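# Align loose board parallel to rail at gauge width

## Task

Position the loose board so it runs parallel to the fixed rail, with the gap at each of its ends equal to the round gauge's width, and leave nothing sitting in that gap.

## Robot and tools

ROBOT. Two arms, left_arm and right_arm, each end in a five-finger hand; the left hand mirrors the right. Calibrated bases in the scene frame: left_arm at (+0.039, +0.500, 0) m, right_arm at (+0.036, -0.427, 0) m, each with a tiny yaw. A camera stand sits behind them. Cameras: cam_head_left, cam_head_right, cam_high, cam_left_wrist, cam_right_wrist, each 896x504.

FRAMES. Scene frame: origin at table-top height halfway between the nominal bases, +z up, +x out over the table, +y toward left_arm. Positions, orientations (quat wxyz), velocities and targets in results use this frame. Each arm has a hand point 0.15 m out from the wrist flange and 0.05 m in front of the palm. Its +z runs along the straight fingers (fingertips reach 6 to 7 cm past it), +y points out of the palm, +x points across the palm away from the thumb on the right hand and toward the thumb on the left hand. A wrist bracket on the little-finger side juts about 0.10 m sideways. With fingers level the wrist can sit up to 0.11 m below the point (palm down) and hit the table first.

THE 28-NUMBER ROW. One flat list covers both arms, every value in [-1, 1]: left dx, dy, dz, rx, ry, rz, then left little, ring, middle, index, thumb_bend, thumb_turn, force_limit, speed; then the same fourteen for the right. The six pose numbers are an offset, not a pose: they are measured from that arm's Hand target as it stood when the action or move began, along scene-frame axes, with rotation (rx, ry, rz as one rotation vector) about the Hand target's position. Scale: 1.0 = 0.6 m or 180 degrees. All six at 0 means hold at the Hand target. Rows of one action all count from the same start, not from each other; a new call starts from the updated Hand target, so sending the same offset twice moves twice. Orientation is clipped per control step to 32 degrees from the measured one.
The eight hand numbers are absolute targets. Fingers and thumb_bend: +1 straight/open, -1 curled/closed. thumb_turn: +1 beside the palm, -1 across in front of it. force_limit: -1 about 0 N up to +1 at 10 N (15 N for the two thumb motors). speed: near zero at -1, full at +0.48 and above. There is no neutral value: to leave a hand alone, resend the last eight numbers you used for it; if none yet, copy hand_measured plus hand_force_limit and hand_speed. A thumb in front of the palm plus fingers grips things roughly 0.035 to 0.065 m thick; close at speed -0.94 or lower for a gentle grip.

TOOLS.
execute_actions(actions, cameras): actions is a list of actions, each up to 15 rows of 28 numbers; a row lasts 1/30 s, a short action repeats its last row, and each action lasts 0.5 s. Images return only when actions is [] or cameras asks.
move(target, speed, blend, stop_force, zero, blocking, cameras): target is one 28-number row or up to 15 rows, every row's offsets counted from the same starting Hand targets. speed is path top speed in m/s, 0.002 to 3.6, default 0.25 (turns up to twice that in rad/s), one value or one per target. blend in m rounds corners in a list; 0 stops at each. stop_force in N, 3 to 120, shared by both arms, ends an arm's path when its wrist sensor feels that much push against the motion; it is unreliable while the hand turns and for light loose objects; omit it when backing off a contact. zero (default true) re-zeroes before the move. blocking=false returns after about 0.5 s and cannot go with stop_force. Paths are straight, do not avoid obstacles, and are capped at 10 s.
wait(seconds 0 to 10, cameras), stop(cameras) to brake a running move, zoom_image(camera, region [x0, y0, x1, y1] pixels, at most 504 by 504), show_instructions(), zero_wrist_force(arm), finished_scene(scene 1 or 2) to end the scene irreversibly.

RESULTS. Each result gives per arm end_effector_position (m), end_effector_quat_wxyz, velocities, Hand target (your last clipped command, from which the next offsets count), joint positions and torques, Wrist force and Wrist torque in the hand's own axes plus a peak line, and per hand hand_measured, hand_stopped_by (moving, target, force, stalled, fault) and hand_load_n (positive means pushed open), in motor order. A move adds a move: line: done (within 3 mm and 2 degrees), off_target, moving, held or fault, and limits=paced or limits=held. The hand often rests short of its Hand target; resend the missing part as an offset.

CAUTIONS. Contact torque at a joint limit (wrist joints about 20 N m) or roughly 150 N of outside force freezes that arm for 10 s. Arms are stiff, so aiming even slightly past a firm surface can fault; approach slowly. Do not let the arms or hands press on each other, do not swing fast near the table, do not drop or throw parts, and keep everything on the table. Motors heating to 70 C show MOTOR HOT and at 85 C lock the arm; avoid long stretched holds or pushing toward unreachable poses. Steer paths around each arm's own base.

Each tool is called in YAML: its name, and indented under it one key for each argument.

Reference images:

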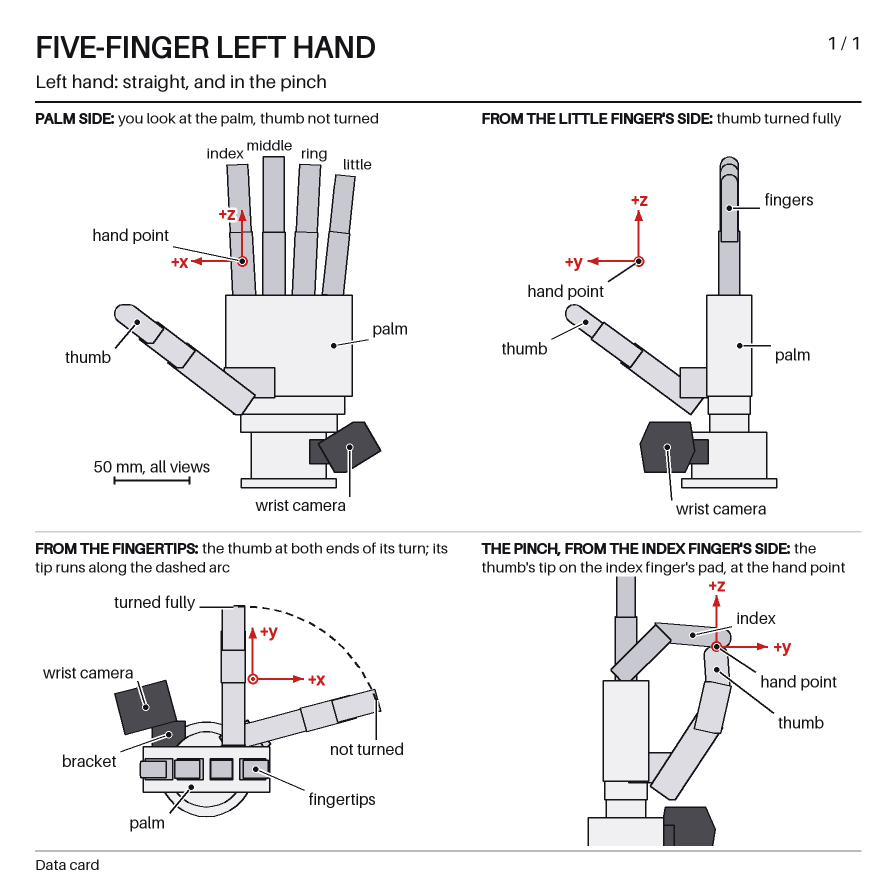

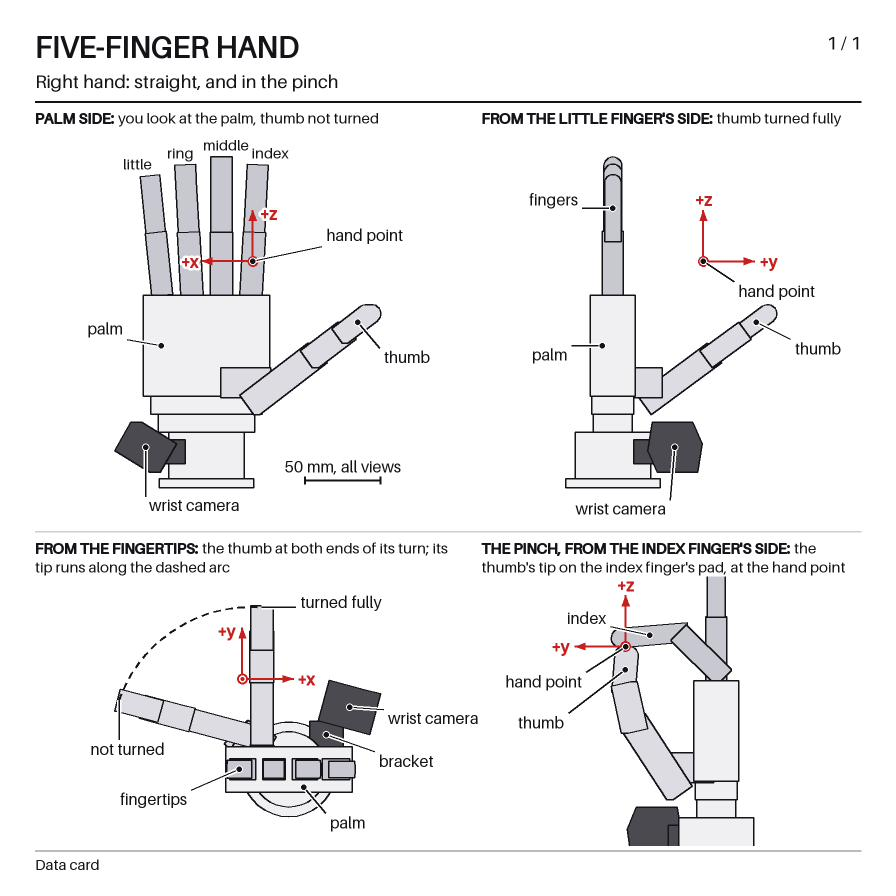

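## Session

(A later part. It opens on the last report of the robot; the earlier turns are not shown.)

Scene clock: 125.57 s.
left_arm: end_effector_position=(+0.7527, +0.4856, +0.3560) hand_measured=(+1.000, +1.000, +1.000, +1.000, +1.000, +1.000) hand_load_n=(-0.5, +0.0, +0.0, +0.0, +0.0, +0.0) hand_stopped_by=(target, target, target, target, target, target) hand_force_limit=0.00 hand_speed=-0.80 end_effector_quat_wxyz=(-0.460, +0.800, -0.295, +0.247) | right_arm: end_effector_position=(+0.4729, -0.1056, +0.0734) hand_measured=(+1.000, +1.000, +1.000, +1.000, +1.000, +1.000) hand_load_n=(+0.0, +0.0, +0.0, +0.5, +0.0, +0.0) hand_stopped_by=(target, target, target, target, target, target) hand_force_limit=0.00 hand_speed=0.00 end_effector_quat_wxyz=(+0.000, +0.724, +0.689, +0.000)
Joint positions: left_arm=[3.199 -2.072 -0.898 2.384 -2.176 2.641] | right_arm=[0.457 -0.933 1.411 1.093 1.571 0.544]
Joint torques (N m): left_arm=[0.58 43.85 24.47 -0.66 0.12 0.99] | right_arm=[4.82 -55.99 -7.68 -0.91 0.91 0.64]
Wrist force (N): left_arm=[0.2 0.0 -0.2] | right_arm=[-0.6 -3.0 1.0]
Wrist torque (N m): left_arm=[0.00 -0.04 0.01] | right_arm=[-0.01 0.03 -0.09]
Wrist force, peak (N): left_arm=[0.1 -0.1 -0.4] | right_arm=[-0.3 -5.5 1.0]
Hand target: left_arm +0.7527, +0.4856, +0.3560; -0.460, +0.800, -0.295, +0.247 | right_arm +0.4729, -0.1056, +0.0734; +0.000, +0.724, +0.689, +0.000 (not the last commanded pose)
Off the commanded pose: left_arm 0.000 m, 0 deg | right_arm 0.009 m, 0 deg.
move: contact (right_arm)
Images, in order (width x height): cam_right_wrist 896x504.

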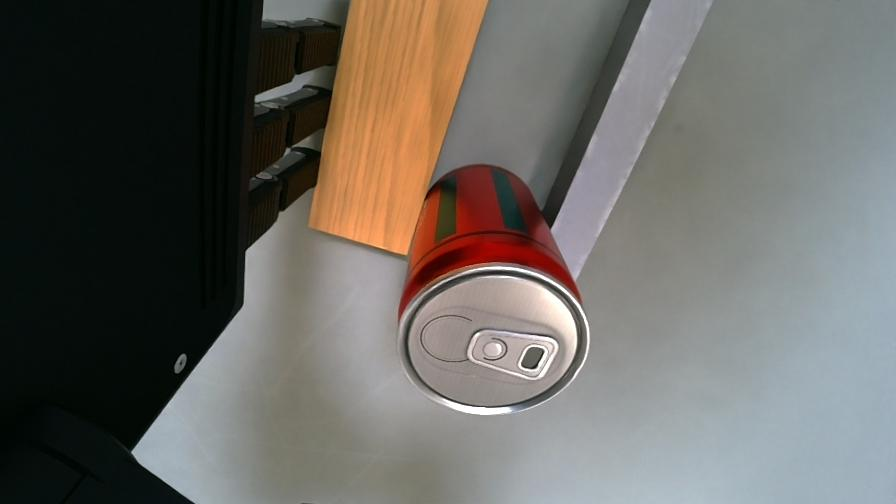

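move:
  target:
    - [0,0,0,0,0,0, 1,1,1,1,1,1,0,-0.8, -0.0167,0.0008,0,0,0,0,1,1,1,1,1,1,0,0]
    - [0,0,0,0,0,0, 1,1,1,1,1,1,0,-0.8, -0.0025,0.2927,0,0,0,-0.0011,1,1,1,1,1,1,0,0]
    - [0,0,0,0,0,0, 1,1,1,1,1,1,0,-0.8, 0.0148,0.2927,0,0,0,-0.0011,1,1,1,1,1,1,0,0]
  speed: [0.05,0.12,0.015]

move:
  target:
    - [0,0,0,0,0,0, 1,1,1,1,1,1,0,-0.8, -0.0167,0,0,0,0,0,1,1,1,1,1,1,0,0]
  speed: [0.05]
  cameras: ["cam_right_wrist"]

zoom_image:
  camera: "cam_right_wrist"
  region: [620, 30, 720, 90]

zoom_image:
  camera: "cam_right_wrist"
  region: [440, 30, 540, 90]

zoom_image:
  camera: "cam_right_wrist"
  region: [310, 30, 410, 90]

move:
  target: [0,0,0,0,0,0, 1,1,1,1,1,1,0,-0.8, -0.0178,-0.3317,0,0,0,0,1,1,1,1,1,1,0,0]
  speed: 0.12
  cameras: ["cam_right_wrist"]

zoom_image:
  camera: "cam_right_wrist"
  region: [620, 30, 720, 90]

zoom_image:
  camera: "cam_right_wrist"
  region: [440, 30, 540, 90]

zoom_image:
  camera: "cam_right_wrist"
  region: [310, 30, 410, 90]

Scene clock: 131.70 s.
left_arm: end_effector_position=(+0.7527, +0.4856, +0.3560) hand_measured=(+1.000, +1.000, +1.000, +1.000, +1.000, +1.000) hand_load_n=(+0.0, +0.0, -0.5, +0.0, +0.0, -0.5) hand_stopped_by=(target, target, target, target, target, target) hand_force_limit=0.00 hand_speed=-0.80 end_effector_quat_wxyz=(-0.460, +0.800, -0.295, +0.247) | right_arm: end_effector_position=(+0.4819, +0.0700, +0.0733) hand_measured=(+1.000, +1.000, +1.000, +1.000, +1.000, +1.000) hand_load_n=(+0.0, +0.0, +0.0, +0.0, +0.0, +0.0) hand_stopped_by=(target, target, target, target, target, target) hand_force_limit=0.00 hand_speed=0.00 end_effector_quat_wxyz=(+0.000, +0.726, +0.688, +0.000)
Joint positions: left_arm=[3.199 -2.072 -0.898 2.384 -2.176 2.641] | right_arm=[0.699 -0.572 0.749 1.394 1.571 0.79]
Joint torques (N m): left_arm=[0.34 42.76 24.64 -0.79 0.3 1.2] | right_arm=[6.05 -68.28 -10.43 2.58 1.63 0.35]
Wrist force (N): left_arm=[0.0 -0.2 0.0] | right_arm=[-0.8 -1.1 0.2]
Wrist torque (N m): left_arm=[-0.04 -0.01 0.01] | right_arm=[-0.15 0.02 -0.05]
Wrist force, peak (N): left_arm=[0.1 0.4 -0.2] | right_arm=[-0.7 -3.4 1.3]
Hand target: left_arm +0.7527, +0.4856, +0.3560; -0.460, +0.800, -0.295, +0.247 | right_arm +0.4818, +0.0700, +0.0734; +0.000, +0.726, +0.688, +0.000
Off the commanded pose: left_arm 0.000 m, 0 deg | right_arm 0.000 m, 0 deg.
move: done

Scene clock: 132.43 s.
left_arm: end_effector_position=(+0.7527, +0.4856, +0.3560) hand_measured=(+1.000, +1.000, +1.000, +1.000, +1.000, +1.000) hand_load_n=(+0.5, +0.0, +0.0, +0.0, +0.0, +0.0) hand_stopped_by=(target, target, target, target, target, target) hand_force_limit=0.00 hand_speed=-0.80 end_effector_quat_wxyz=(-0.460, +0.800, -0.295, +0.247) | right_arm: end_effector_position=(+0.4717, +0.0701, +0.0735) hand_measured=(+1.000, +1.000, +1.000, +1.000, +1.000, +1.000) hand_load_n=(+0.0, +0.0, +0.0, +0.0, -0.5, +0.0) hand_stopped_by=(target, target, target, target, target, target) hand_force_limit=0.00 hand_speed=0.00 end_effector_quat_wxyz=(+0.000, +0.726, +0.688, +0.000) end_effector_velocity=(+0.002, +0.000, +0.001) end_effector_angular_velocity=(+0.002, -0.004, +0.001)
Joint positions: left_arm=[3.199 -2.072 -0.898 2.384 -2.176 2.641] | right_arm=[0.71 -0.592 0.788 1.375 1.571 0.801]
Joint velocities: left_arm=[within noise] | right_arm=[-0.001 0.002 -0.006 0 0.002 -0.002]
Joint torques (N m): left_arm=[0.89 43.43 24.89 -1 0.22 0.8] | right_arm=[-6.94 -41.12 -30.29 4.62 1.8 -1.22]
Wrist force (N): left_arm=[0.1 0.0 -0.3] | right_arm=[-0.8 -0.8 0.1]
Wrist torque (N m): left_arm=[0.01 -0.03 0.01] | right_arm=[-0.08 0.04 -0.23]
Wrist force, peak (N): left_arm=[0.2 -0.3 -0.1] | right_arm=[-0.9 -1.2 0.4]
Hand target: left_arm +0.7527, +0.4856, +0.3560; -0.460, +0.800, -0.295, +0.247 | right_arm +0.4717, +0.0700, +0.0734; +0.000, +0.726, +0.688, +0.000
Off the commanded pose: left_arm 0.000 m, 0 deg | right_arm 0.000 m, 0 deg.
move: done
Images, in order (width x height): cam_right_wrist 896x504.

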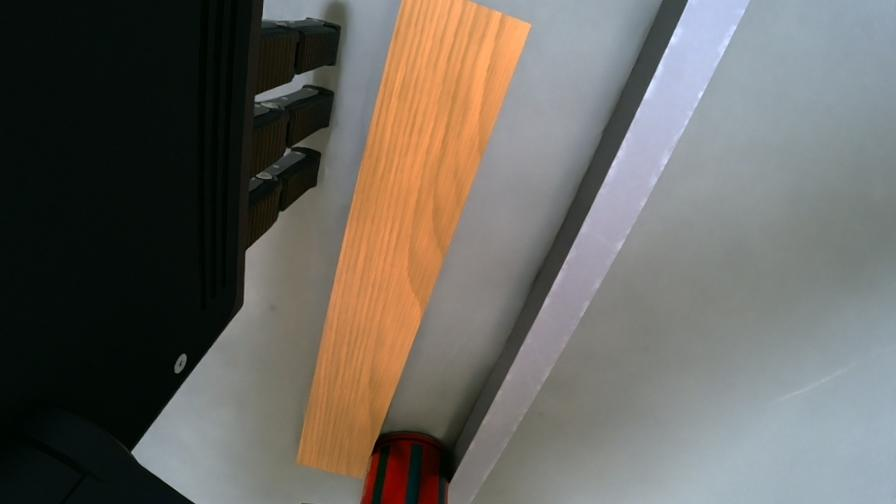

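Scaled by 5.040 from the camera's 896x504 image, which has a finer 1280x720 frame.

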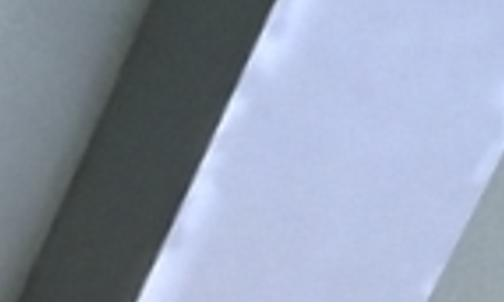

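Scaled by 5.040 from the camera's 896x504 image, which has a finer 1280x720 frame.

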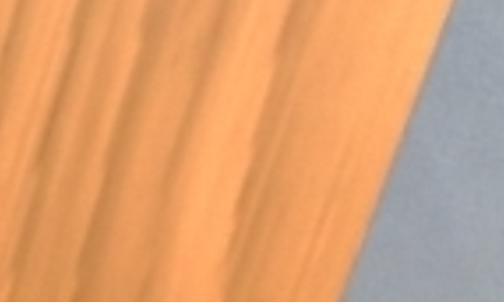

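Scaled by 5.040 from the camera's 896x504 image, which has a finer 1280x720 frame.

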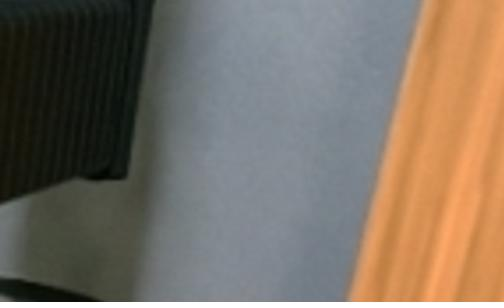

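Scene clock: 134.57 s.
left_arm: end_effector_position=(+0.7527, +0.4856, +0.3560) hand_measured=(+1.000, +1.000, +1.000, +1.000, +1.000, +1.000) hand_load_n=(+0.0, +0.0, -0.5, +0.0, +0.0, -0.5) hand_stopped_by=(target, target, target, target, target, target) hand_force_limit=0.00 hand_speed=-0.80 end_effector_quat_wxyz=(-0.460, +0.800, -0.295, +0.247) | right_arm: end_effector_position=(+0.4611, -0.1289, +0.0734) hand_measured=(+1.000, +1.000, +1.000, +1.000, +1.000, +1.000) hand_load_n=(+0.0, +0.0, +0.0, +0.0, +0.0, +0.0) hand_stopped_by=(target, target, target, target, target, target) hand_force_limit=0.00 hand_speed=0.00 end_effector_quat_wxyz=(+0.000, +0.726, +0.688, +0.000)
Joint positions: left_arm=[3.199 -2.072 -0.898 2.384 -2.176 2.641] | right_arm=[0.426 -0.986 1.501 1.055 1.571 0.517]
Joint torques (N m): left_arm=[0.36 43.01 23.57 -0.63 -0.04 0.89] | right_arm=[-5.33 -33.22 -9.95 5.25 -0.53 -1.1]
Wrist force (N): left_arm=[0.1 0.0 -0.2] | right_arm=[-0.8 -1.1 0.7]
Wrist torque (N m): left_arm=[0.01 -0.02 0.01] | right_arm=[-0.14 0.06 -0.09]
Wrist force, peak (N): left_arm=[0.2 0.1 -0.3] | right_arm=[-2.2 -0.9 0.5]
Hand target: left_arm +0.7527, +0.4856, +0.3560; -0.460, +0.800, -0.295, +0.247 | right_arm +0.4611, -0.1290, +0.0734; +0.000, +0.726, +0.688, +0.000
Off the commanded pose: left_arm 0.000 m, 0 deg | right_arm 0.000 m, 0 deg.
move: done
Images, in order (width x height): cam_right_wrist 896x504.

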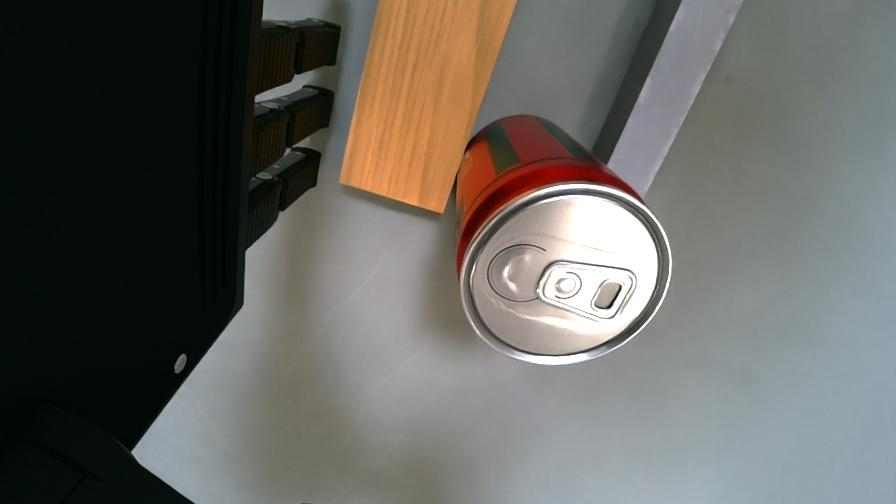

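Scaled by 5.040 from the camera's 896x504 image, which has a finer 1280x720 frame.

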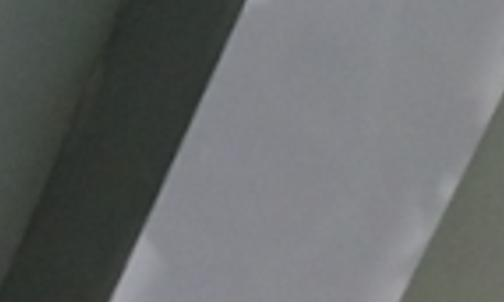

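Scaled by 5.040 from the camera's 896x504 image, which has a finer 1280x720 frame.

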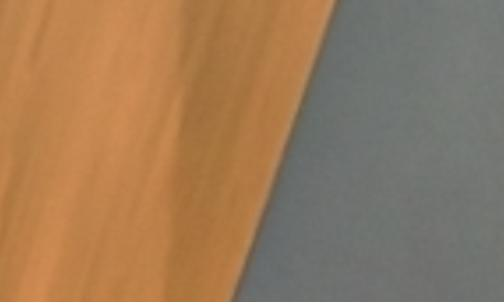

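Scaled by 5.040 from the camera's 896x504 image, which has a finer 1280x720 frame.

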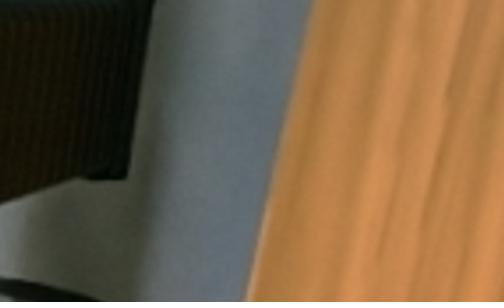

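move:
  target:
    - [0,0,0,0,0,0, 1,1,1,1,1,1,0,-0.8, -0.01,0,0.12,0,0,0,1,1,1,1,1,1,0,0]
    - [0,0,0,0,0,0, 1,1,1,1,1,1,0,-0.8, 0.164,0.26,0.12,0,0,-0.0053,1,1,1,1,1,1,0,0]
    - [0,0,0,0,0,0, 1,1,1,1,1,1,0,-0.8, 0.164,0.26,0.06,0,0,-0.0053,1,1,1,1,1,1,0,0]
  speed: [0.15,0.2,0.1]
  blend: [0.02,0,0]
  cameras: ["cam_right_wrist","cam_head_left"]

zoom_image:
  camera: "cam_head_left"
  region: [350, 370, 520, 465]

Scene clock: 139.27 s.
left_arm: end_effector_position=(+0.7527, +0.4856, +0.3560) hand_measured=(+1.000, +1.000, +1.000, +1.000, +1.000, +1.000) hand_load_n=(+0.0, +0.0, +0.0, +0.0, +0.0, +0.0) hand_stopped_by=(target, target, target, target, target, target) hand_force_limit=0.00 hand_speed=-0.80 end_effector_quat_wxyz=(-0.460, +0.800, -0.295, +0.247) | right_arm: end_effector_position=(+0.5595, +0.0270, +0.1094) hand_measured=(+1.000, +1.000, +1.000, +1.000, +1.000, +1.000) hand_load_n=(+0.0, +0.0, +0.0, +0.0, +0.0, +0.0) hand_stopped_by=(target, target, target, target, target, target) hand_force_limit=0.00 hand_speed=0.00 end_effector_quat_wxyz=(+0.000, +0.731, +0.682, +0.000)
Joint positions: left_arm=[3.199 -2.072 -0.898 2.384 -2.176 2.641] | right_arm=[0.574 -0.516 0.548 1.538 1.571 0.681]
Joint torques (N m): left_arm=[0.39 43.92 24.03 -0.87 0.37 0.97] | right_arm=[-7.43 -47.58 -21.62 3.91 -1.42 -1.03]
Wrist force (N): left_arm=[0.0 -0.1 -0.1] | right_arm=[-0.4 -0.9 0.3]
Wrist torque (N m): left_arm=[-0.01 0.00 0.00] | right_arm=[-0.11 -0.03 -0.17]
Wrist force, peak (N): left_arm=[0.0 -0.2 -0.4] | right_arm=[-0.9 -1.1 2.4]
Hand target: left_arm +0.7527, +0.4856, +0.3560; -0.460, +0.800, -0.295, +0.247 | right_arm +0.5595, +0.0270, +0.1094; +0.000, +0.731, +0.682, +0.000
Off the commanded pose: left_arm 0.000 m, 0 deg | right_arm 0.000 m, 0 deg.
move: done
Images, in order (width x height): cam_head_left 896x504, cam_right_wrist 896x504.

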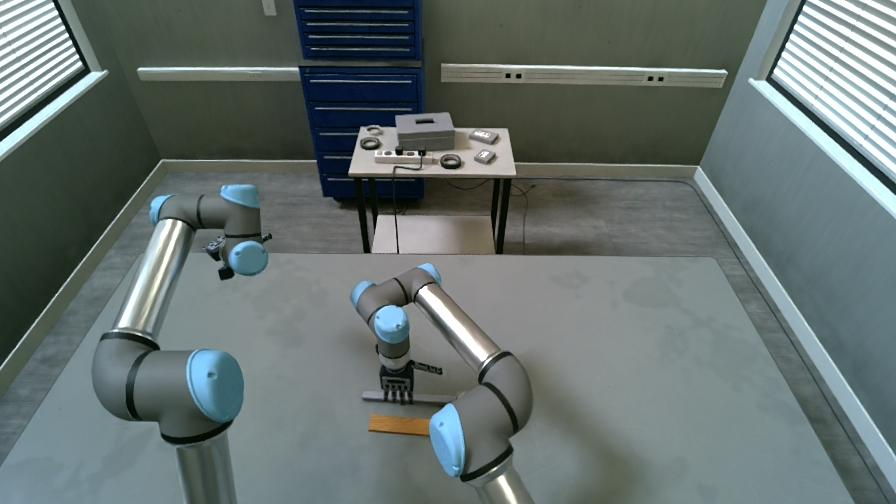

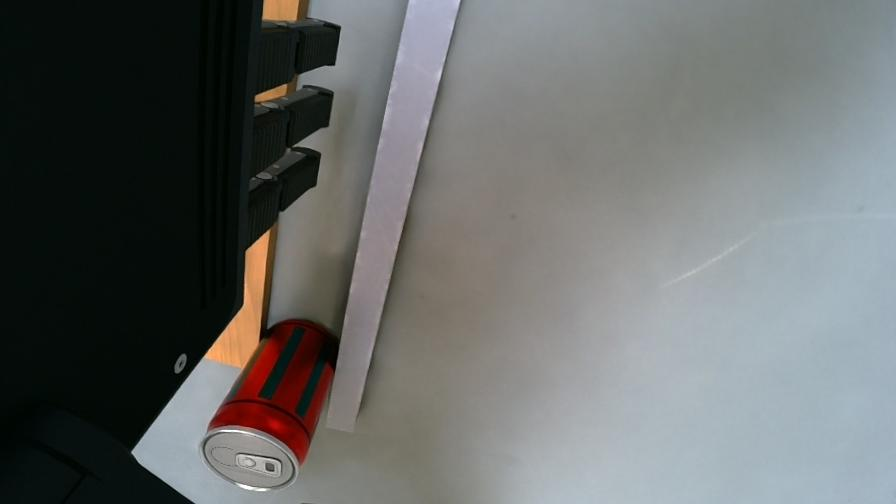

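Scaled by 2.965 from the camera's 896x504 image, which has a finer 1280x720 frame.

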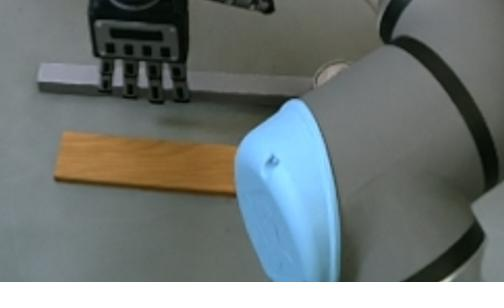

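move:
  target:
    - [0,0,0,0,0,0, 1,1,1,1,1,1,0,-0.8, 0.0133,-0.0009,0,0,0,0,1,1,1,1,1,1,0,0]
    - [0,0,0,0,0,0, 1,1,1,1,1,1,0,-0.8, 0.0133,-0.0009,-0.025,0,0,0,1,1,1,1,1,1,0,0]
  speed: [0.06,0.05]
  cameras: ["cam_right_wrist"]

Scene clock: 142.97 s.
left_arm: end_effector_position=(+0.7527, +0.4856, +0.3560) hand_measured=(+1.000, +1.000, +1.000, +1.000, +1.000, +1.000) hand_load_n=(+0.0, +0.0, +0.0, -0.5, +0.0, +0.0) hand_stopped_by=(target, target, target, target, target, target) hand_force_limit=0.00 hand_speed=-0.80 end_effector_quat_wxyz=(-0.460, +0.800, -0.295, +0.247) | right_arm: end_effector_position=(+0.5674, +0.0265, +0.0942) hand_measured=(+1.000, +1.000, +1.000, +1.000, +1.000, +1.000) hand_load_n=(+0.0, +0.0, +0.0, +0.0, +0.0, +0.0) hand_stopped_by=(target, target, target, target, target, target) hand_force_limit=0.00 hand_speed=0.00 end_effector_quat_wxyz=(+0.000, +0.731, +0.682, +0.000)
Joint positions: left_arm=[3.199 -2.072 -0.898 2.384 -2.176 2.641] | right_arm=[0.566 -0.489 0.535 1.525 1.571 0.674]
Joint torques (N m): left_arm=[0.45 43.38 24.98 -0.85 0.43 1.09] | right_arm=[5.93 -64.25 -30.55 5.6 0.22 -0.53]
Wrist force (N): left_arm=[0.1 -0.1 0.1] | right_arm=[-0.2 -0.8 0.3]
Wrist torque (N m): left_arm=[-0.03 -0.02 0.01] | right_arm=[-0.09 -0.05 -0.16]
Wrist force, peak (N): left_arm=[0.3 -0.1 -0.3] | right_arm=[-0.4 -1.1 0.3]
Hand target: left_arm +0.7527, +0.4856, +0.3560; -0.460, +0.800, -0.295, +0.247 | right_arm +0.5674, +0.0265, +0.0944; +0.000, +0.731, +0.682, +0.000
Off the commanded pose: left_arm 0.000 m, 0 deg | right_arm 0.000 m, 0 deg.
move: done
Images, in order (width x height): cam_right_wrist 896x504.

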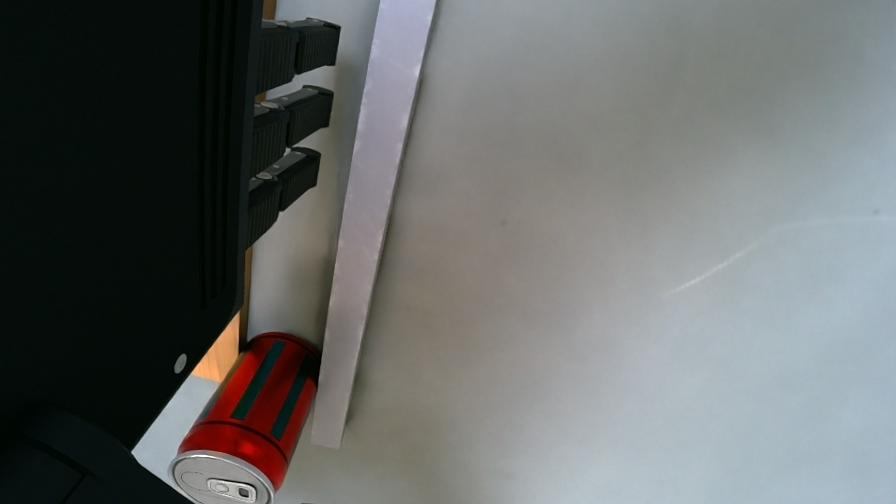

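move:
  target: [0,0,0,0,0,0, 1,1,1,1,1,1,0,-0.8, 0,0,-0.0348,0,0,0,1,1,1,1,1,1,0,0]
  speed: 0.02
  stop_force: 5

move:
  target:
    - [0,0,0,0,0,0, 1,1,1,1,1,1,0,-0.8, -0.008,0,0,0,0,0.0127,1,1,1,1,1,1,0,0]
    - [0,0,0,0,0,0, 1,1,1,1,1,1,0,-0.8, -0.0392,0,0,0,0,0.0127,1,1,1,1,1,1,0,0]
  speed: 0.02
  cameras: ["cam_right_wrist"]

Scene clock: 146.27 s.
left_arm: end_effector_position=(+0.7527, +0.4856, +0.3560) hand_measured=(+1.000, +1.000, +1.000, +1.000, +1.000, +1.000) hand_load_n=(-0.5, +0.0, +0.0, +0.0, +0.0, +0.0) hand_stopped_by=(target, target, target, target, target, target) hand_force_limit=0.00 hand_speed=-0.80 end_effector_quat_wxyz=(-0.460, +0.800, -0.295, +0.247) | right_arm: end_effector_position=(+0.5674, +0.0265, +0.0735) hand_measured=(+1.000, +1.000, +1.000, +1.000, +1.000, +1.000) hand_load_n=(+0.0, +0.0, +0.0, +0.5, +0.0, +0.0) hand_stopped_by=(target, target, target, target, target, target) hand_force_limit=0.00 hand_speed=0.00 end_effector_quat_wxyz=(+0.000, +0.731, +0.682, +0.000)
Joint positions: left_arm=[3.199 -2.072 -0.898 2.384 -2.176 2.641] | right_arm=[0.566 -0.483 0.576 1.478 1.571 0.674]
Joint torques (N m): left_arm=[0.4 44.21 24.65 -0.76 0.3 1.15] | right_arm=[2.92 -71.86 -30.76 5.77 1.34 0.63]
Wrist force (N): left_arm=[-0.1 0.0 -0.2] | right_arm=[-0.5 -0.6 0.2]
Wrist torque (N m): left_arm=[0.00 0.02 0.00] | right_arm=[-0.05 0.00 -0.18]
Wrist force, peak (N): left_arm=[0.2 0.4 -0.2] | right_arm=[-0.8 -1.0 0.4]
Hand target: left_arm +0.7527, +0.4856, +0.3560; -0.460, +0.800, -0.295, +0.247 | right_arm +0.5674, +0.0265, +0.0735; +0.000, +0.731, +0.682, +0.000
Off the commanded pose: left_arm 0.000 m, 0 deg | right_arm 0.000 m, 0 deg.
move: done

Scene clock: 148.60 s.
left_arm: end_effector_position=(+0.7527, +0.4856, +0.3560) hand_measured=(+1.000, +1.000, +1.000, +1.000, +1.000, +1.000) hand_load_n=(+0.0, +0.0, +0.0, +0.0, +0.0, +0.0) hand_stopped_by=(target, target, target, target, target, target) hand_force_limit=0.00 hand_speed=-0.80 end_effector_quat_wxyz=(-0.460, +0.800, -0.295, +0.247) | right_arm: end_effector_position=(+0.5439, +0.0266, +0.0736) hand_measured=(+1.000, +1.000, +1.000, +1.000, +1.000, +1.000) hand_load_n=(+0.0, +0.0, +0.0, +0.0, +0.0, +0.0) hand_stopped_by=(target, target, target, target, target, target) hand_force_limit=0.00 hand_speed=0.00 end_effector_quat_wxyz=(+0.000, +0.718, +0.696, +0.000)
Joint positions: left_arm=[3.199 -2.072 -0.898 2.384 -2.176 2.641] | right_arm=[0.585 -0.558 0.72 1.407 1.571 0.653]
Joint torques (N m): left_arm=[1.44 43.15 24.36 -0.82 0.13 1.01] | right_arm=[-7.28 -43.39 -30.66 5.36 1.53 -0.84]
Wrist force (N): left_arm=[0.0 -0.1 -0.1] | right_arm=[-0.4 -0.8 0.4]
Wrist torque (N m): left_arm=[-0.01 0.00 0.00] | right_arm=[-0.10 -0.04 -0.21]
Wrist force, peak (N): left_arm=[0.4 -0.1 0.0] | right_arm=[-0.8 -0.9 0.3]
Hand target: left_arm +0.7527, +0.4856, +0.3560; -0.460, +0.800, -0.295, +0.247 | right_arm +0.5439, +0.0265, +0.0735; +0.000, +0.718, +0.696, +0.000
Off the commanded pose: left_arm 0.000 m, 0 deg | right_arm 0.000 m, 0 deg.
move: done
Images, in order (width x height): cam_right_wrist 896x504.

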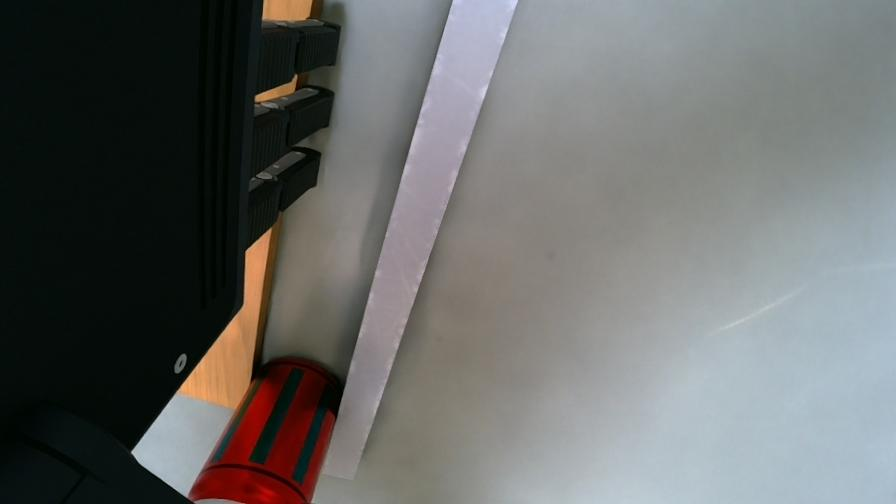

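move:
  target: [0,0,0,0,0,0, 1,1,1,1,1,1,0,-0.8, -0.0117,0,0,0,0,0,1,1,1,1,1,1,0,0]
  speed: 0.02
  cameras: ["cam_right_wrist"]

Scene clock: 150.13 s.
left_arm: end_effector_position=(+0.7527, +0.4856, +0.3560) hand_measured=(+1.000, +1.000, +1.000, +1.000, +1.000, +1.000) hand_load_n=(+0.0, +0.0, +0.0, +0.0, +0.0, +0.0) hand_stopped_by=(target, target, target, target, target, target) hand_force_limit=0.00 hand_speed=-0.80 end_effector_quat_wxyz=(-0.460, +0.800, -0.295, +0.247) | right_arm: end_effector_position=(+0.5368, +0.0265, +0.0736) hand_measured=(+1.000, +1.000, +1.000, +1.000, +1.000, +1.000) hand_load_n=(+0.0, -0.5, +0.0, +0.0, +0.0, +0.0) hand_stopped_by=(target, target, target, target, target, target) hand_force_limit=0.00 hand_speed=0.00 end_effector_quat_wxyz=(+0.000, +0.718, +0.696, +0.000) end_effector_velocity=(+0.002, +0.000, +0.001) end_effector_angular_velocity=(+0.002, -0.003, -0.002)
Joint positions: left_arm=[3.199 -2.072 -0.898 2.384 -2.176 2.641] | right_arm=[0.592 -0.574 0.753 1.392 1.571 0.659]
Joint velocities: left_arm=[within noise] | right_arm=[-0.001 0.001 -0.005 0 0 0.001]
Joint torques (N m): left_arm=[0.58 43.19 24.41 -0.74 0.31 1.11] | right_arm=[-5.86 -44.25 -29.47 3.47 0.62 -0.69]
Wrist force (N): left_arm=[-0.1 0.1 -0.1] | right_arm=[-0.4 -0.7 0.4]
Wrist torque (N m): left_arm=[0.02 0.01 -0.01] | right_arm=[-0.10 -0.03 -0.21]
Wrist force, peak (N): left_arm=[0.2 0.0 -0.3] | right_arm=[-0.3 -0.8 0.5]
Hand target: left_arm +0.7527, +0.4856, +0.3560; -0.460, +0.800, -0.295, +0.247 | right_arm +0.5369, +0.0265, +0.0735; +0.000, +0.718, +0.696, +0.000
Off the commanded pose: left_arm 0.000 m, 0 deg | right_arm 0.000 m, 0 deg.
move: done
Images, in order (width x height): cam_right_wrist 896x504.

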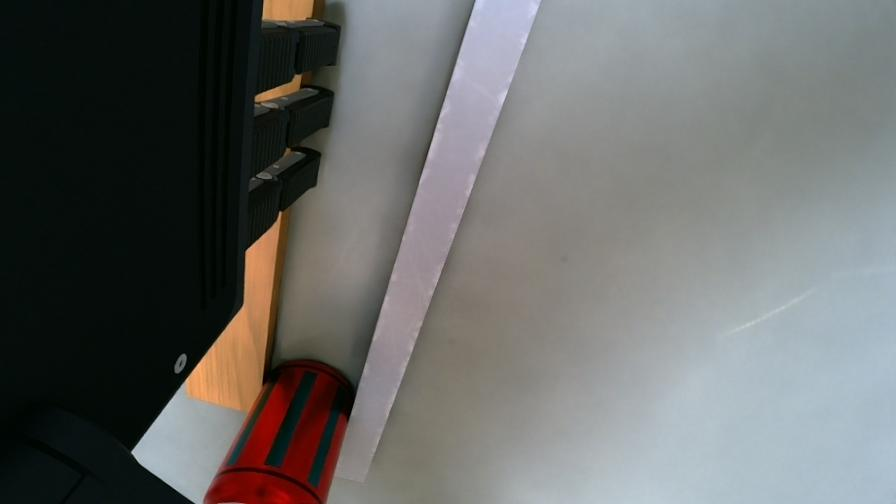

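move:
  target: [0,0,0,0,0,0, 1,1,1,1,1,1,0,-0.8, -0.0067,0,0,0,0,0,1,1,1,1,1,1,0,0]
  speed: 0.02

move:
  target:
    - [0,0,0,0,0,0, 1,1,1,1,1,1,0,-0.8, 0.0133,0,0,0,0,0,1,1,1,1,1,1,0,0]
    - [0,0,0,0,0,0, 1,1,1,1,1,1,0,-0.8, 0.0133,0,0.11,0,0,0,1,1,1,1,1,1,0,0]
    - [0,0,0,0,0,0, 1,1,1,1,1,1,0,-0.8, -0.1037,0.0725,0.11,0,0,-0.0074,1,1,1,1,1,1,0,0]
    - [0,0,0,0,0,0, 1,1,1,1,1,1,0,-0.8, -0.1037,0.0725,0,0,0,-0.0074,1,1,1,1,1,1,0,0]
  speed: [0.05,0.15,0.15,0.1]
  cameras: ["cam_right_wrist"]

zoom_image:
  camera: "cam_right_wrist"
  region: [620, 30, 720, 90]

zoom_image:
  camera: "cam_right_wrist"
  region: [440, 30, 540, 90]

zoom_image:
  camera: "cam_right_wrist"
  region: [310, 30, 410, 90]

Scene clock: 152.27 s.
left_arm: end_effector_position=(+0.7527, +0.4856, +0.3560) hand_measured=(+1.000, +1.000, +1.000, +1.000, +1.000, +1.000) hand_load_n=(+0.0, +0.0, +0.0, +0.0, +0.0, +0.0) hand_stopped_by=(target, target, target, target, target, target) hand_force_limit=0.00 hand_speed=-0.80 end_effector_quat_wxyz=(-0.460, +0.800, -0.295, +0.247) | right_arm: end_effector_position=(+0.5328, +0.0265, +0.0735) hand_measured=(+1.000, +1.000, +1.000, +1.000, +1.000, +1.000) hand_load_n=(+0.0, +0.0, -0.5, +0.0, -0.5, +0.0) hand_stopped_by=(target, target, target, target, target, target) hand_force_limit=0.00 hand_speed=0.00 end_effector_quat_wxyz=(+0.000, +0.718, +0.696, +0.000)
Joint positions: left_arm=[3.199 -2.072 -0.898 2.384 -2.176 2.641] | right_arm=[0.595 -0.583 0.77 1.384 1.571 0.663]
Joint torques (N m): left_arm=[0.4 43.02 24.85 -1.04 0.25 1.15] | right_arm=[-0.41 -53.94 -29.43 1.62 -0.8 0.03]
Wrist force (N): left_arm=[0.0 -0.1 -0.1] | right_arm=[-0.4 -0.2 0.5]
Wrist torque (N m): left_arm=[-0.02 -0.01 0.00] | right_arm=[-0.07 -0.01 -0.21]
Wrist force, peak (N): left_arm=[0.3 -0.3 -0.1] | right_arm=[-0.2 -1.0 0.1]
Hand target: left_arm +0.7527, +0.4856, +0.3560; -0.460, +0.800, -0.295, +0.247 | right_arm +0.5329, +0.0265, +0.0735; +0.000, +0.718, +0.696, +0.000
Off the commanded pose: left_arm 0.000 m, 0 deg | right_arm 0.000 m, 0 deg.
move: done

Scene clock: 155.60 s.
left_arm: end_effector_position=(+0.7527, +0.4856, +0.3560) hand_measured=(+1.000, +1.000, +1.000, +1.000, +1.000, +1.000) hand_load_n=(-0.5, +0.0, +0.0, +0.0, +0.0, +0.0) hand_stopped_by=(target, target, target, target, target, target) hand_force_limit=0.00 hand_speed=-0.80 end_effector_quat_wxyz=(-0.460, +0.800, -0.295, +0.247) | right_arm: end_effector_position=(+0.4706, +0.0700, +0.0734) hand_measured=(+1.000, +1.000, +1.000, +1.000, +1.000, +1.000) hand_load_n=(+0.0, +0.0, +0.0, +0.0, +0.0, +0.0) hand_stopped_by=(target, target, target, target, target, target) hand_force_limit=0.00 hand_speed=0.00 end_effector_quat_wxyz=(+0.000, +0.726, +0.688, +0.000)
Joint positions: left_arm=[3.199 -2.072 -0.898 2.384 -2.176 2.641] | right_arm=[0.711 -0.594 0.791 1.374 1.571 0.802]
Joint torques (N m): left_arm=[0.99 42.29 25.68 -0.82 0.29 1.24] | right_arm=[4.51 -68.32 -26.94 4.56 0.45 -1.17]
Wrist force (N): left_arm=[0.1 0.1 -0.3] | right_arm=[-0.6 -0.7 0.1]
Wrist torque (N m): left_arm=[0.02 -0.02 0.00] | right_arm=[-0.08 0.02 -0.22]
Wrist force, peak (N): left_arm=[0.3 0.3 -0.1] | right_arm=[-0.3 -0.6 2.2]
Hand target: left_arm +0.7527, +0.4856, +0.3560; -0.460, +0.800, -0.295, +0.247 | right_arm +0.4707, +0.0700, +0.0735; +0.000, +0.726, +0.688, +0.000
Off the commanded pose: left_arm 0.000 m, 0 deg | right_arm 0.000 m, 0 deg.
move: done
Images, in order (width x height): cam_right_wrist 896x504.

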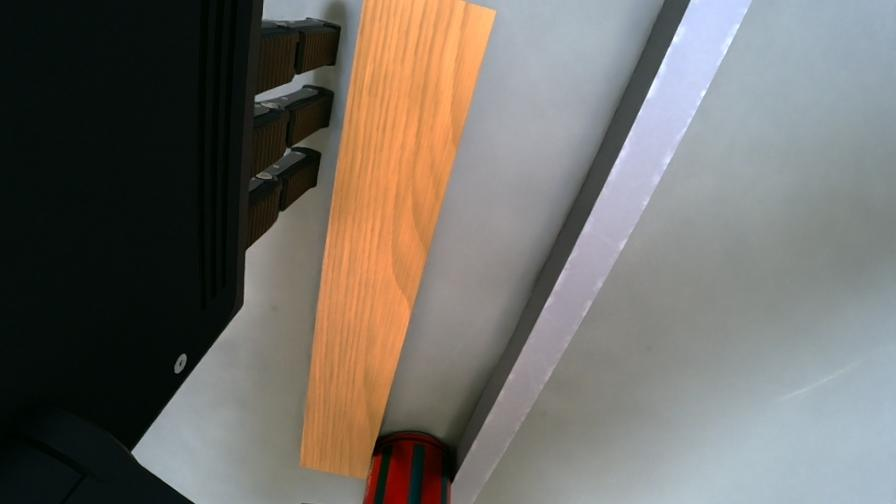

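Scaled by 5.040 from the camera's 896x504 image, which has a finer 1280x720 frame.

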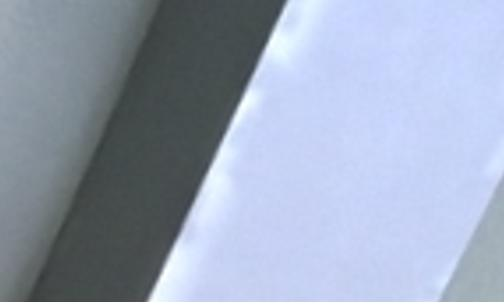

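Scaled by 5.040 from the camera's 896x504 image, which has a finer 1280x720 frame.

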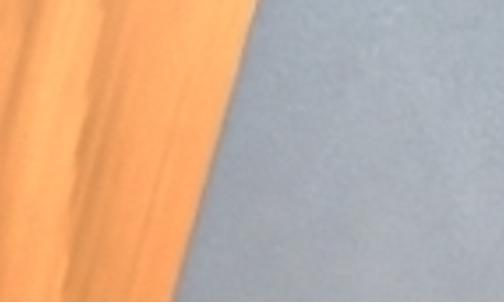

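Scaled by 5.040 from the camera's 896x504 image, which has a finer 1280x720 frame.

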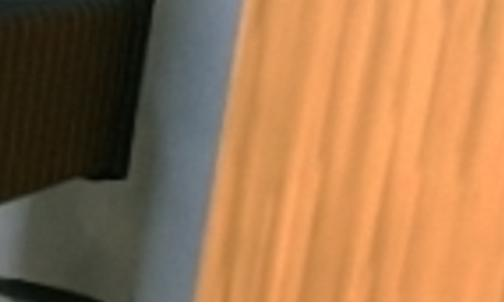

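move:
  target: [0,0,0,0,0,0, 1,1,1,1,1,1,0,-0.8, 0.0185,0,0,0,0,0,1,1,1,1,1,1,0,0]
  speed: 0.01
  cameras: ["cam_right_wrist"]

move:
  target: [0,0,0,0,0,0, 1,1,1,1,1,1,0,-0.8, -0.0185,0,0,0,0,0,1,1,1,1,1,1,0,0]
  speed: 0.03
  cameras: ["cam_right_wrist"]

zoom_image:
  camera: "cam_right_wrist"
  region: [620, 30, 720, 90]

zoom_image:
  camera: "cam_right_wrist"
  region: [440, 30, 540, 90]

zoom_image:
  camera: "cam_right_wrist"
  region: [310, 30, 410, 90]

move:
  target: [0,0,0,0,0,0, 1,1,1,1,1,1,0,-0.8, -0.0178,-0.3317,0,0,0,0,1,1,1,1,1,1,0,0]
  speed: 0.12
  cameras: ["cam_right_wrist"]

zoom_image:
  camera: "cam_right_wrist"
  region: [620, 30, 720, 90]

zoom_image:
  camera: "cam_right_wrist"
  region: [440, 30, 540, 90]

zoom_image:
  camera: "cam_right_wrist"
  region: [310, 30, 410, 90]

Scene clock: 159.63 s.
left_arm: end_effector_position=(+0.7527, +0.4856, +0.3560) hand_measured=(+1.000, +1.000, +1.000, +1.000, +1.000, +1.000) hand_load_n=(+0.0, +0.0, +0.0, +0.0, +0.0, +0.0) hand_stopped_by=(target, target, target, target, target, target) hand_force_limit=0.00 hand_speed=-0.80 end_effector_quat_wxyz=(-0.460, +0.800, -0.295, +0.247) | right_arm: end_effector_position=(+0.4819, +0.0700, +0.0735) hand_measured=(+1.000, +1.000, +1.000, +1.000, +1.000, +1.000) hand_load_n=(+0.0, +0.0, +0.0, +0.0, +0.0, +0.0) hand_stopped_by=(target, target, target, target, target, target) hand_force_limit=0.00 hand_speed=0.00 end_effector_quat_wxyz=(+0.000, +0.726, +0.688, +0.000)
Joint positions: left_arm=[3.199 -2.072 -0.898 2.384 -2.176 2.641] | right_arm=[0.699 -0.572 0.749 1.394 1.571 0.79]
Joint torques (N m): left_arm=[1.06 42.59 24.66 -0.83 0.37 0.87] | right_arm=[3.16 -58.32 -10.83 3.27 -1.26 0.05]
Wrist force (N): left_arm=[0.0 0.1 0.1] | right_arm=[-0.3 -0.9 0.3]
Wrist torque (N m): left_arm=[-0.01 0.00 0.00] | right_arm=[-0.05 -0.03 -0.02]
Wrist force, peak (N): left_arm=[0.3 -0.3 -0.3] | right_arm=[-0.6 -1.4 0.4]
Hand target: left_arm +0.7527, +0.4856, +0.3560; -0.460, +0.800, -0.295, +0.247 | right_arm +0.4818, +0.0700, +0.0735; +0.000, +0.726, +0.688, +0.000
Off the commanded pose: left_arm 0.000 m, 0 deg | right_arm 0.000 m, 0 deg.
move: done
Images, in order (width x height): cam_right_wrist 896x504.

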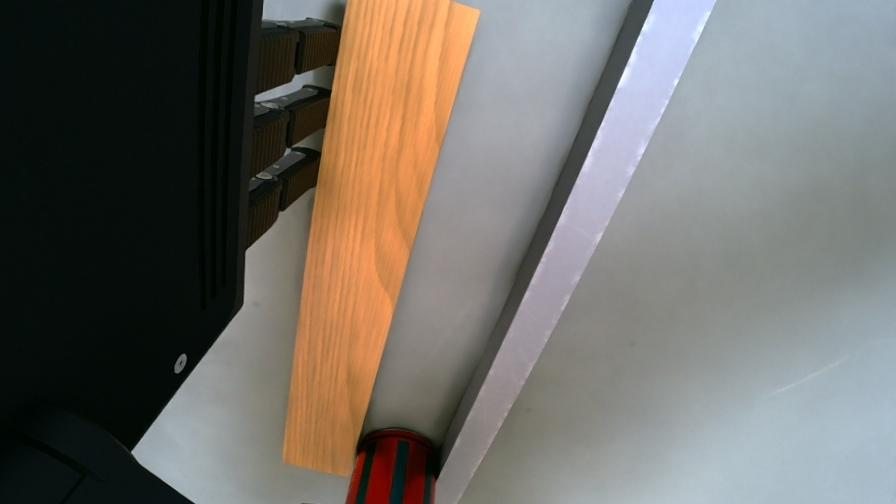

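Scene clock: 160.40 s.
left_arm: end_effector_position=(+0.7527, +0.4856, +0.3560) hand_measured=(+1.000, +1.000, +1.000, +1.000, +1.000, +1.000) hand_load_n=(+0.0, +0.0, +0.0, +0.0, +0.0, +0.0) hand_stopped_by=(target, target, target, target, target, target) hand_force_limit=0.00 hand_speed=-0.80 end_effector_quat_wxyz=(-0.460, +0.800, -0.295, +0.247) | right_arm: end_effector_position=(+0.4706, +0.0701, +0.0736) hand_measured=(+1.000, +1.000, +1.000, +1.000, +1.000, +1.000) hand_load_n=(+0.0, +0.0, +0.0, +0.0, +0.0, +0.0) hand_stopped_by=(target, target, target, target, target, target) hand_force_limit=0.00 hand_speed=0.00 end_effector_quat_wxyz=(+0.000, +0.726, +0.688, +0.000)
Joint positions: left_arm=[3.199 -2.072 -0.898 2.384 -2.176 2.641] | right_arm=[0.711 -0.595 0.792 1.373 1.571 0.802]
Joint torques (N m): left_arm=[0.1 42.08 23.64 -0.96 0.35 1.29] | right_arm=[-7.77 -41.78 -31.19 4.97 -0.7 -1.04]
Wrist force (N): left_arm=[-0.1 0.1 -0.1] | right_arm=[-0.6 -0.8 0.3]
Wrist torque (N m): left_arm=[0.00 0.01 -0.01] | right_arm=[-0.10 0.01 -0.22]
Wrist force, peak (N): left_arm=[0.1 -0.1 -0.4] | right_arm=[-0.9 -1.2 0.2]
Hand target: left_arm +0.7527, +0.4856, +0.3560; -0.460, +0.800, -0.295, +0.247 | right_arm +0.4707, +0.0700, +0.0735; +0.000, +0.726, +0.688, +0.000
Off the commanded pose: left_arm 0.000 m, 0 deg | right_arm 0.000 m, 0 deg.
move: done
Images, in order (width x height): cam_right_wrist 896x504.

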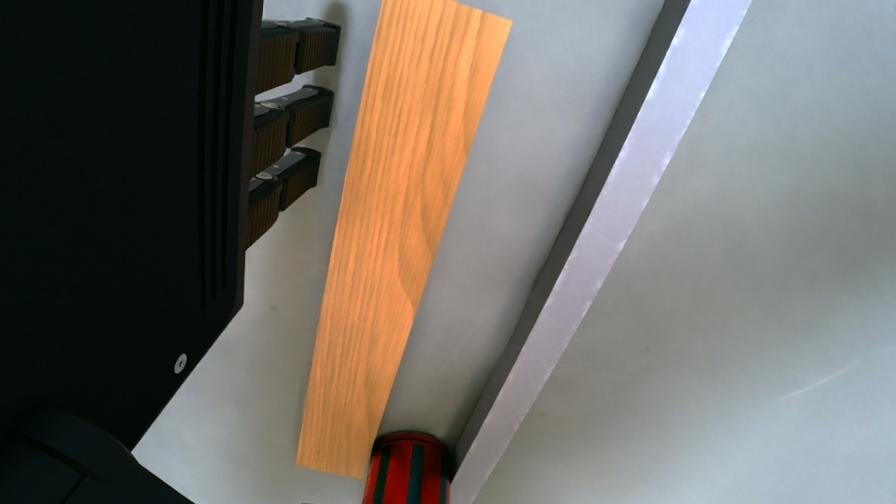

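Scaled by 5.040 from the camera's 896x504 image, which has a finer 1280x720 frame.

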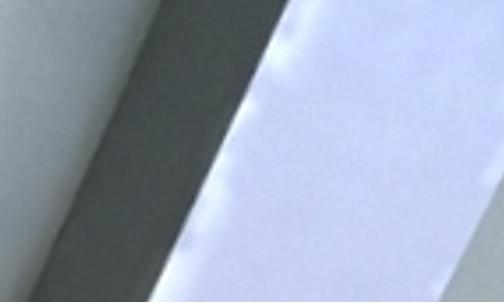

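Scaled by 5.040 from the camera's 896x504 image, which has a finer 1280x720 frame.

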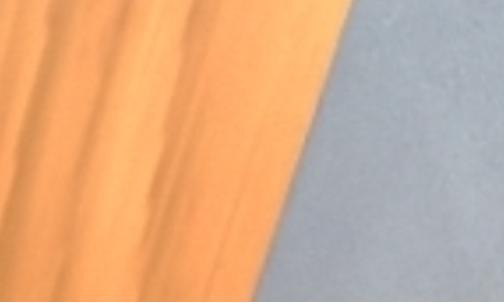

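Scaled by 5.040 from the camera's 896x504 image, which has a finer 1280x720 frame.

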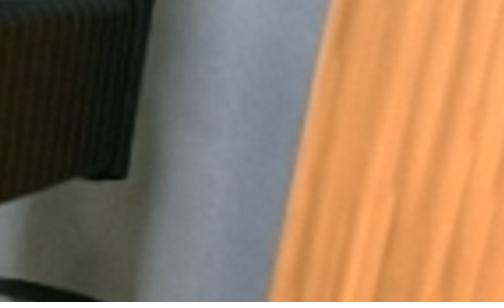

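Scene clock: 162.53 s.
left_arm: end_effector_position=(+0.7527, +0.4856, +0.3560) hand_measured=(+1.000, +1.000, +1.000, +1.000, +1.000, +1.000) hand_load_n=(+0.0, +0.0, +0.0, +0.0, +0.0, +0.0) hand_stopped_by=(target, target, target, target, target, target) hand_force_limit=0.00 hand_speed=-0.80 end_effector_quat_wxyz=(-0.460, +0.800, -0.295, +0.247) | right_arm: end_effector_position=(+0.4600, -0.1289, +0.0736) hand_measured=(+1.000, +1.000, +1.000, +1.000, +1.000, +1.000) hand_load_n=(+0.0, +0.0, +0.0, +0.0, +0.0, +0.0) hand_stopped_by=(target, target, target, target, target, target) hand_force_limit=0.00 hand_speed=0.00 end_effector_quat_wxyz=(+0.000, +0.726, +0.688, +0.000)
Joint positions: left_arm=[3.199 -2.072 -0.898 2.384 -2.176 2.641] | right_arm=[0.427 -0.988 1.504 1.055 1.571 0.518]
Joint torques (N m): left_arm=[0.94 43.03 24.53 -0.98 0.37 1] | right_arm=[-7.63 -34.07 -9.54 5.6 -0.58 -0.92]
Wrist force (N): left_arm=[0.2 -0.1 -0.2] | right_arm=[-0.9 -0.9 0.4]
Wrist torque (N m): left_arm=[0.00 -0.04 0.02] | right_arm=[-0.09 0.08 -0.10]
Wrist force, peak (N): left_arm=[0.0 0.4 -0.2] | right_arm=[-2.4 -0.8 0.6]
Hand target: left_arm +0.7527, +0.4856, +0.3560; -0.460, +0.800, -0.295, +0.247 | right_arm +0.4600, -0.1290, +0.0735; +0.000, +0.726, +0.688, +0.000
Off the commanded pose: left_arm 0.000 m, 0 deg | right_arm 0.000 m, 0 deg.
move: done
Images, in order (width x height): cam_right_wrist 896x504.

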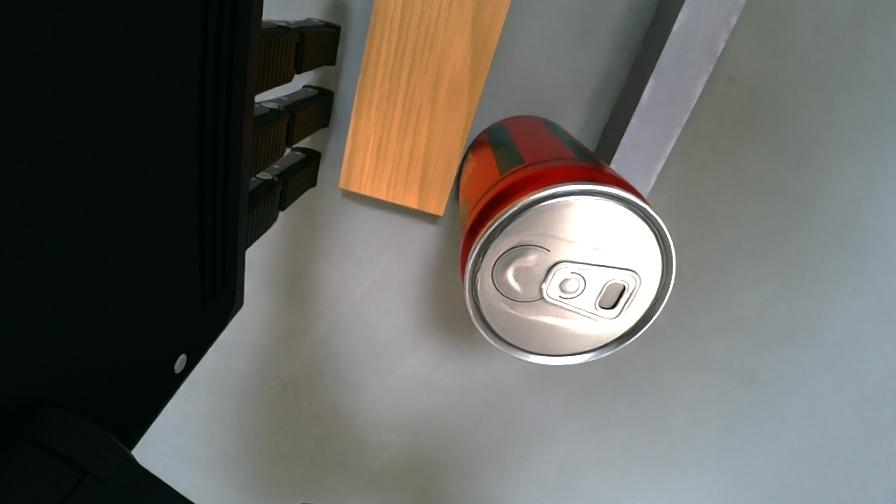

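Scaled by 5.040 from the camera's 896x504 image, which has a finer 1280x720 frame.

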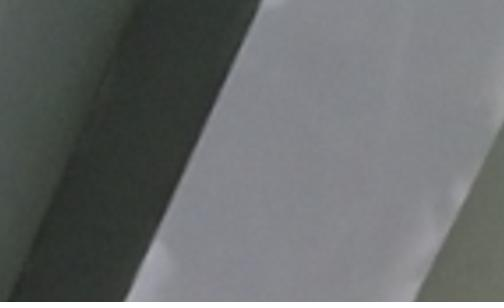

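Scaled by 5.040 from the camera's 896x504 image, which has a finer 1280x720 frame.

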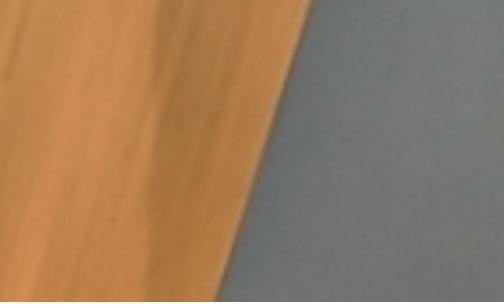

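Scaled by 5.040 from the camera's 896x504 image, which has a finer 1280x720 frame.

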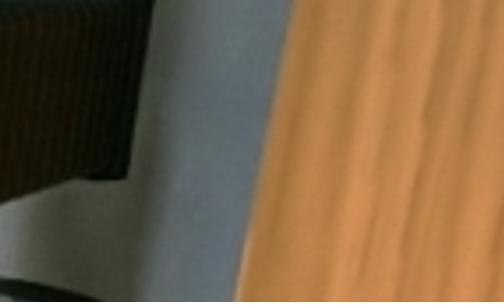

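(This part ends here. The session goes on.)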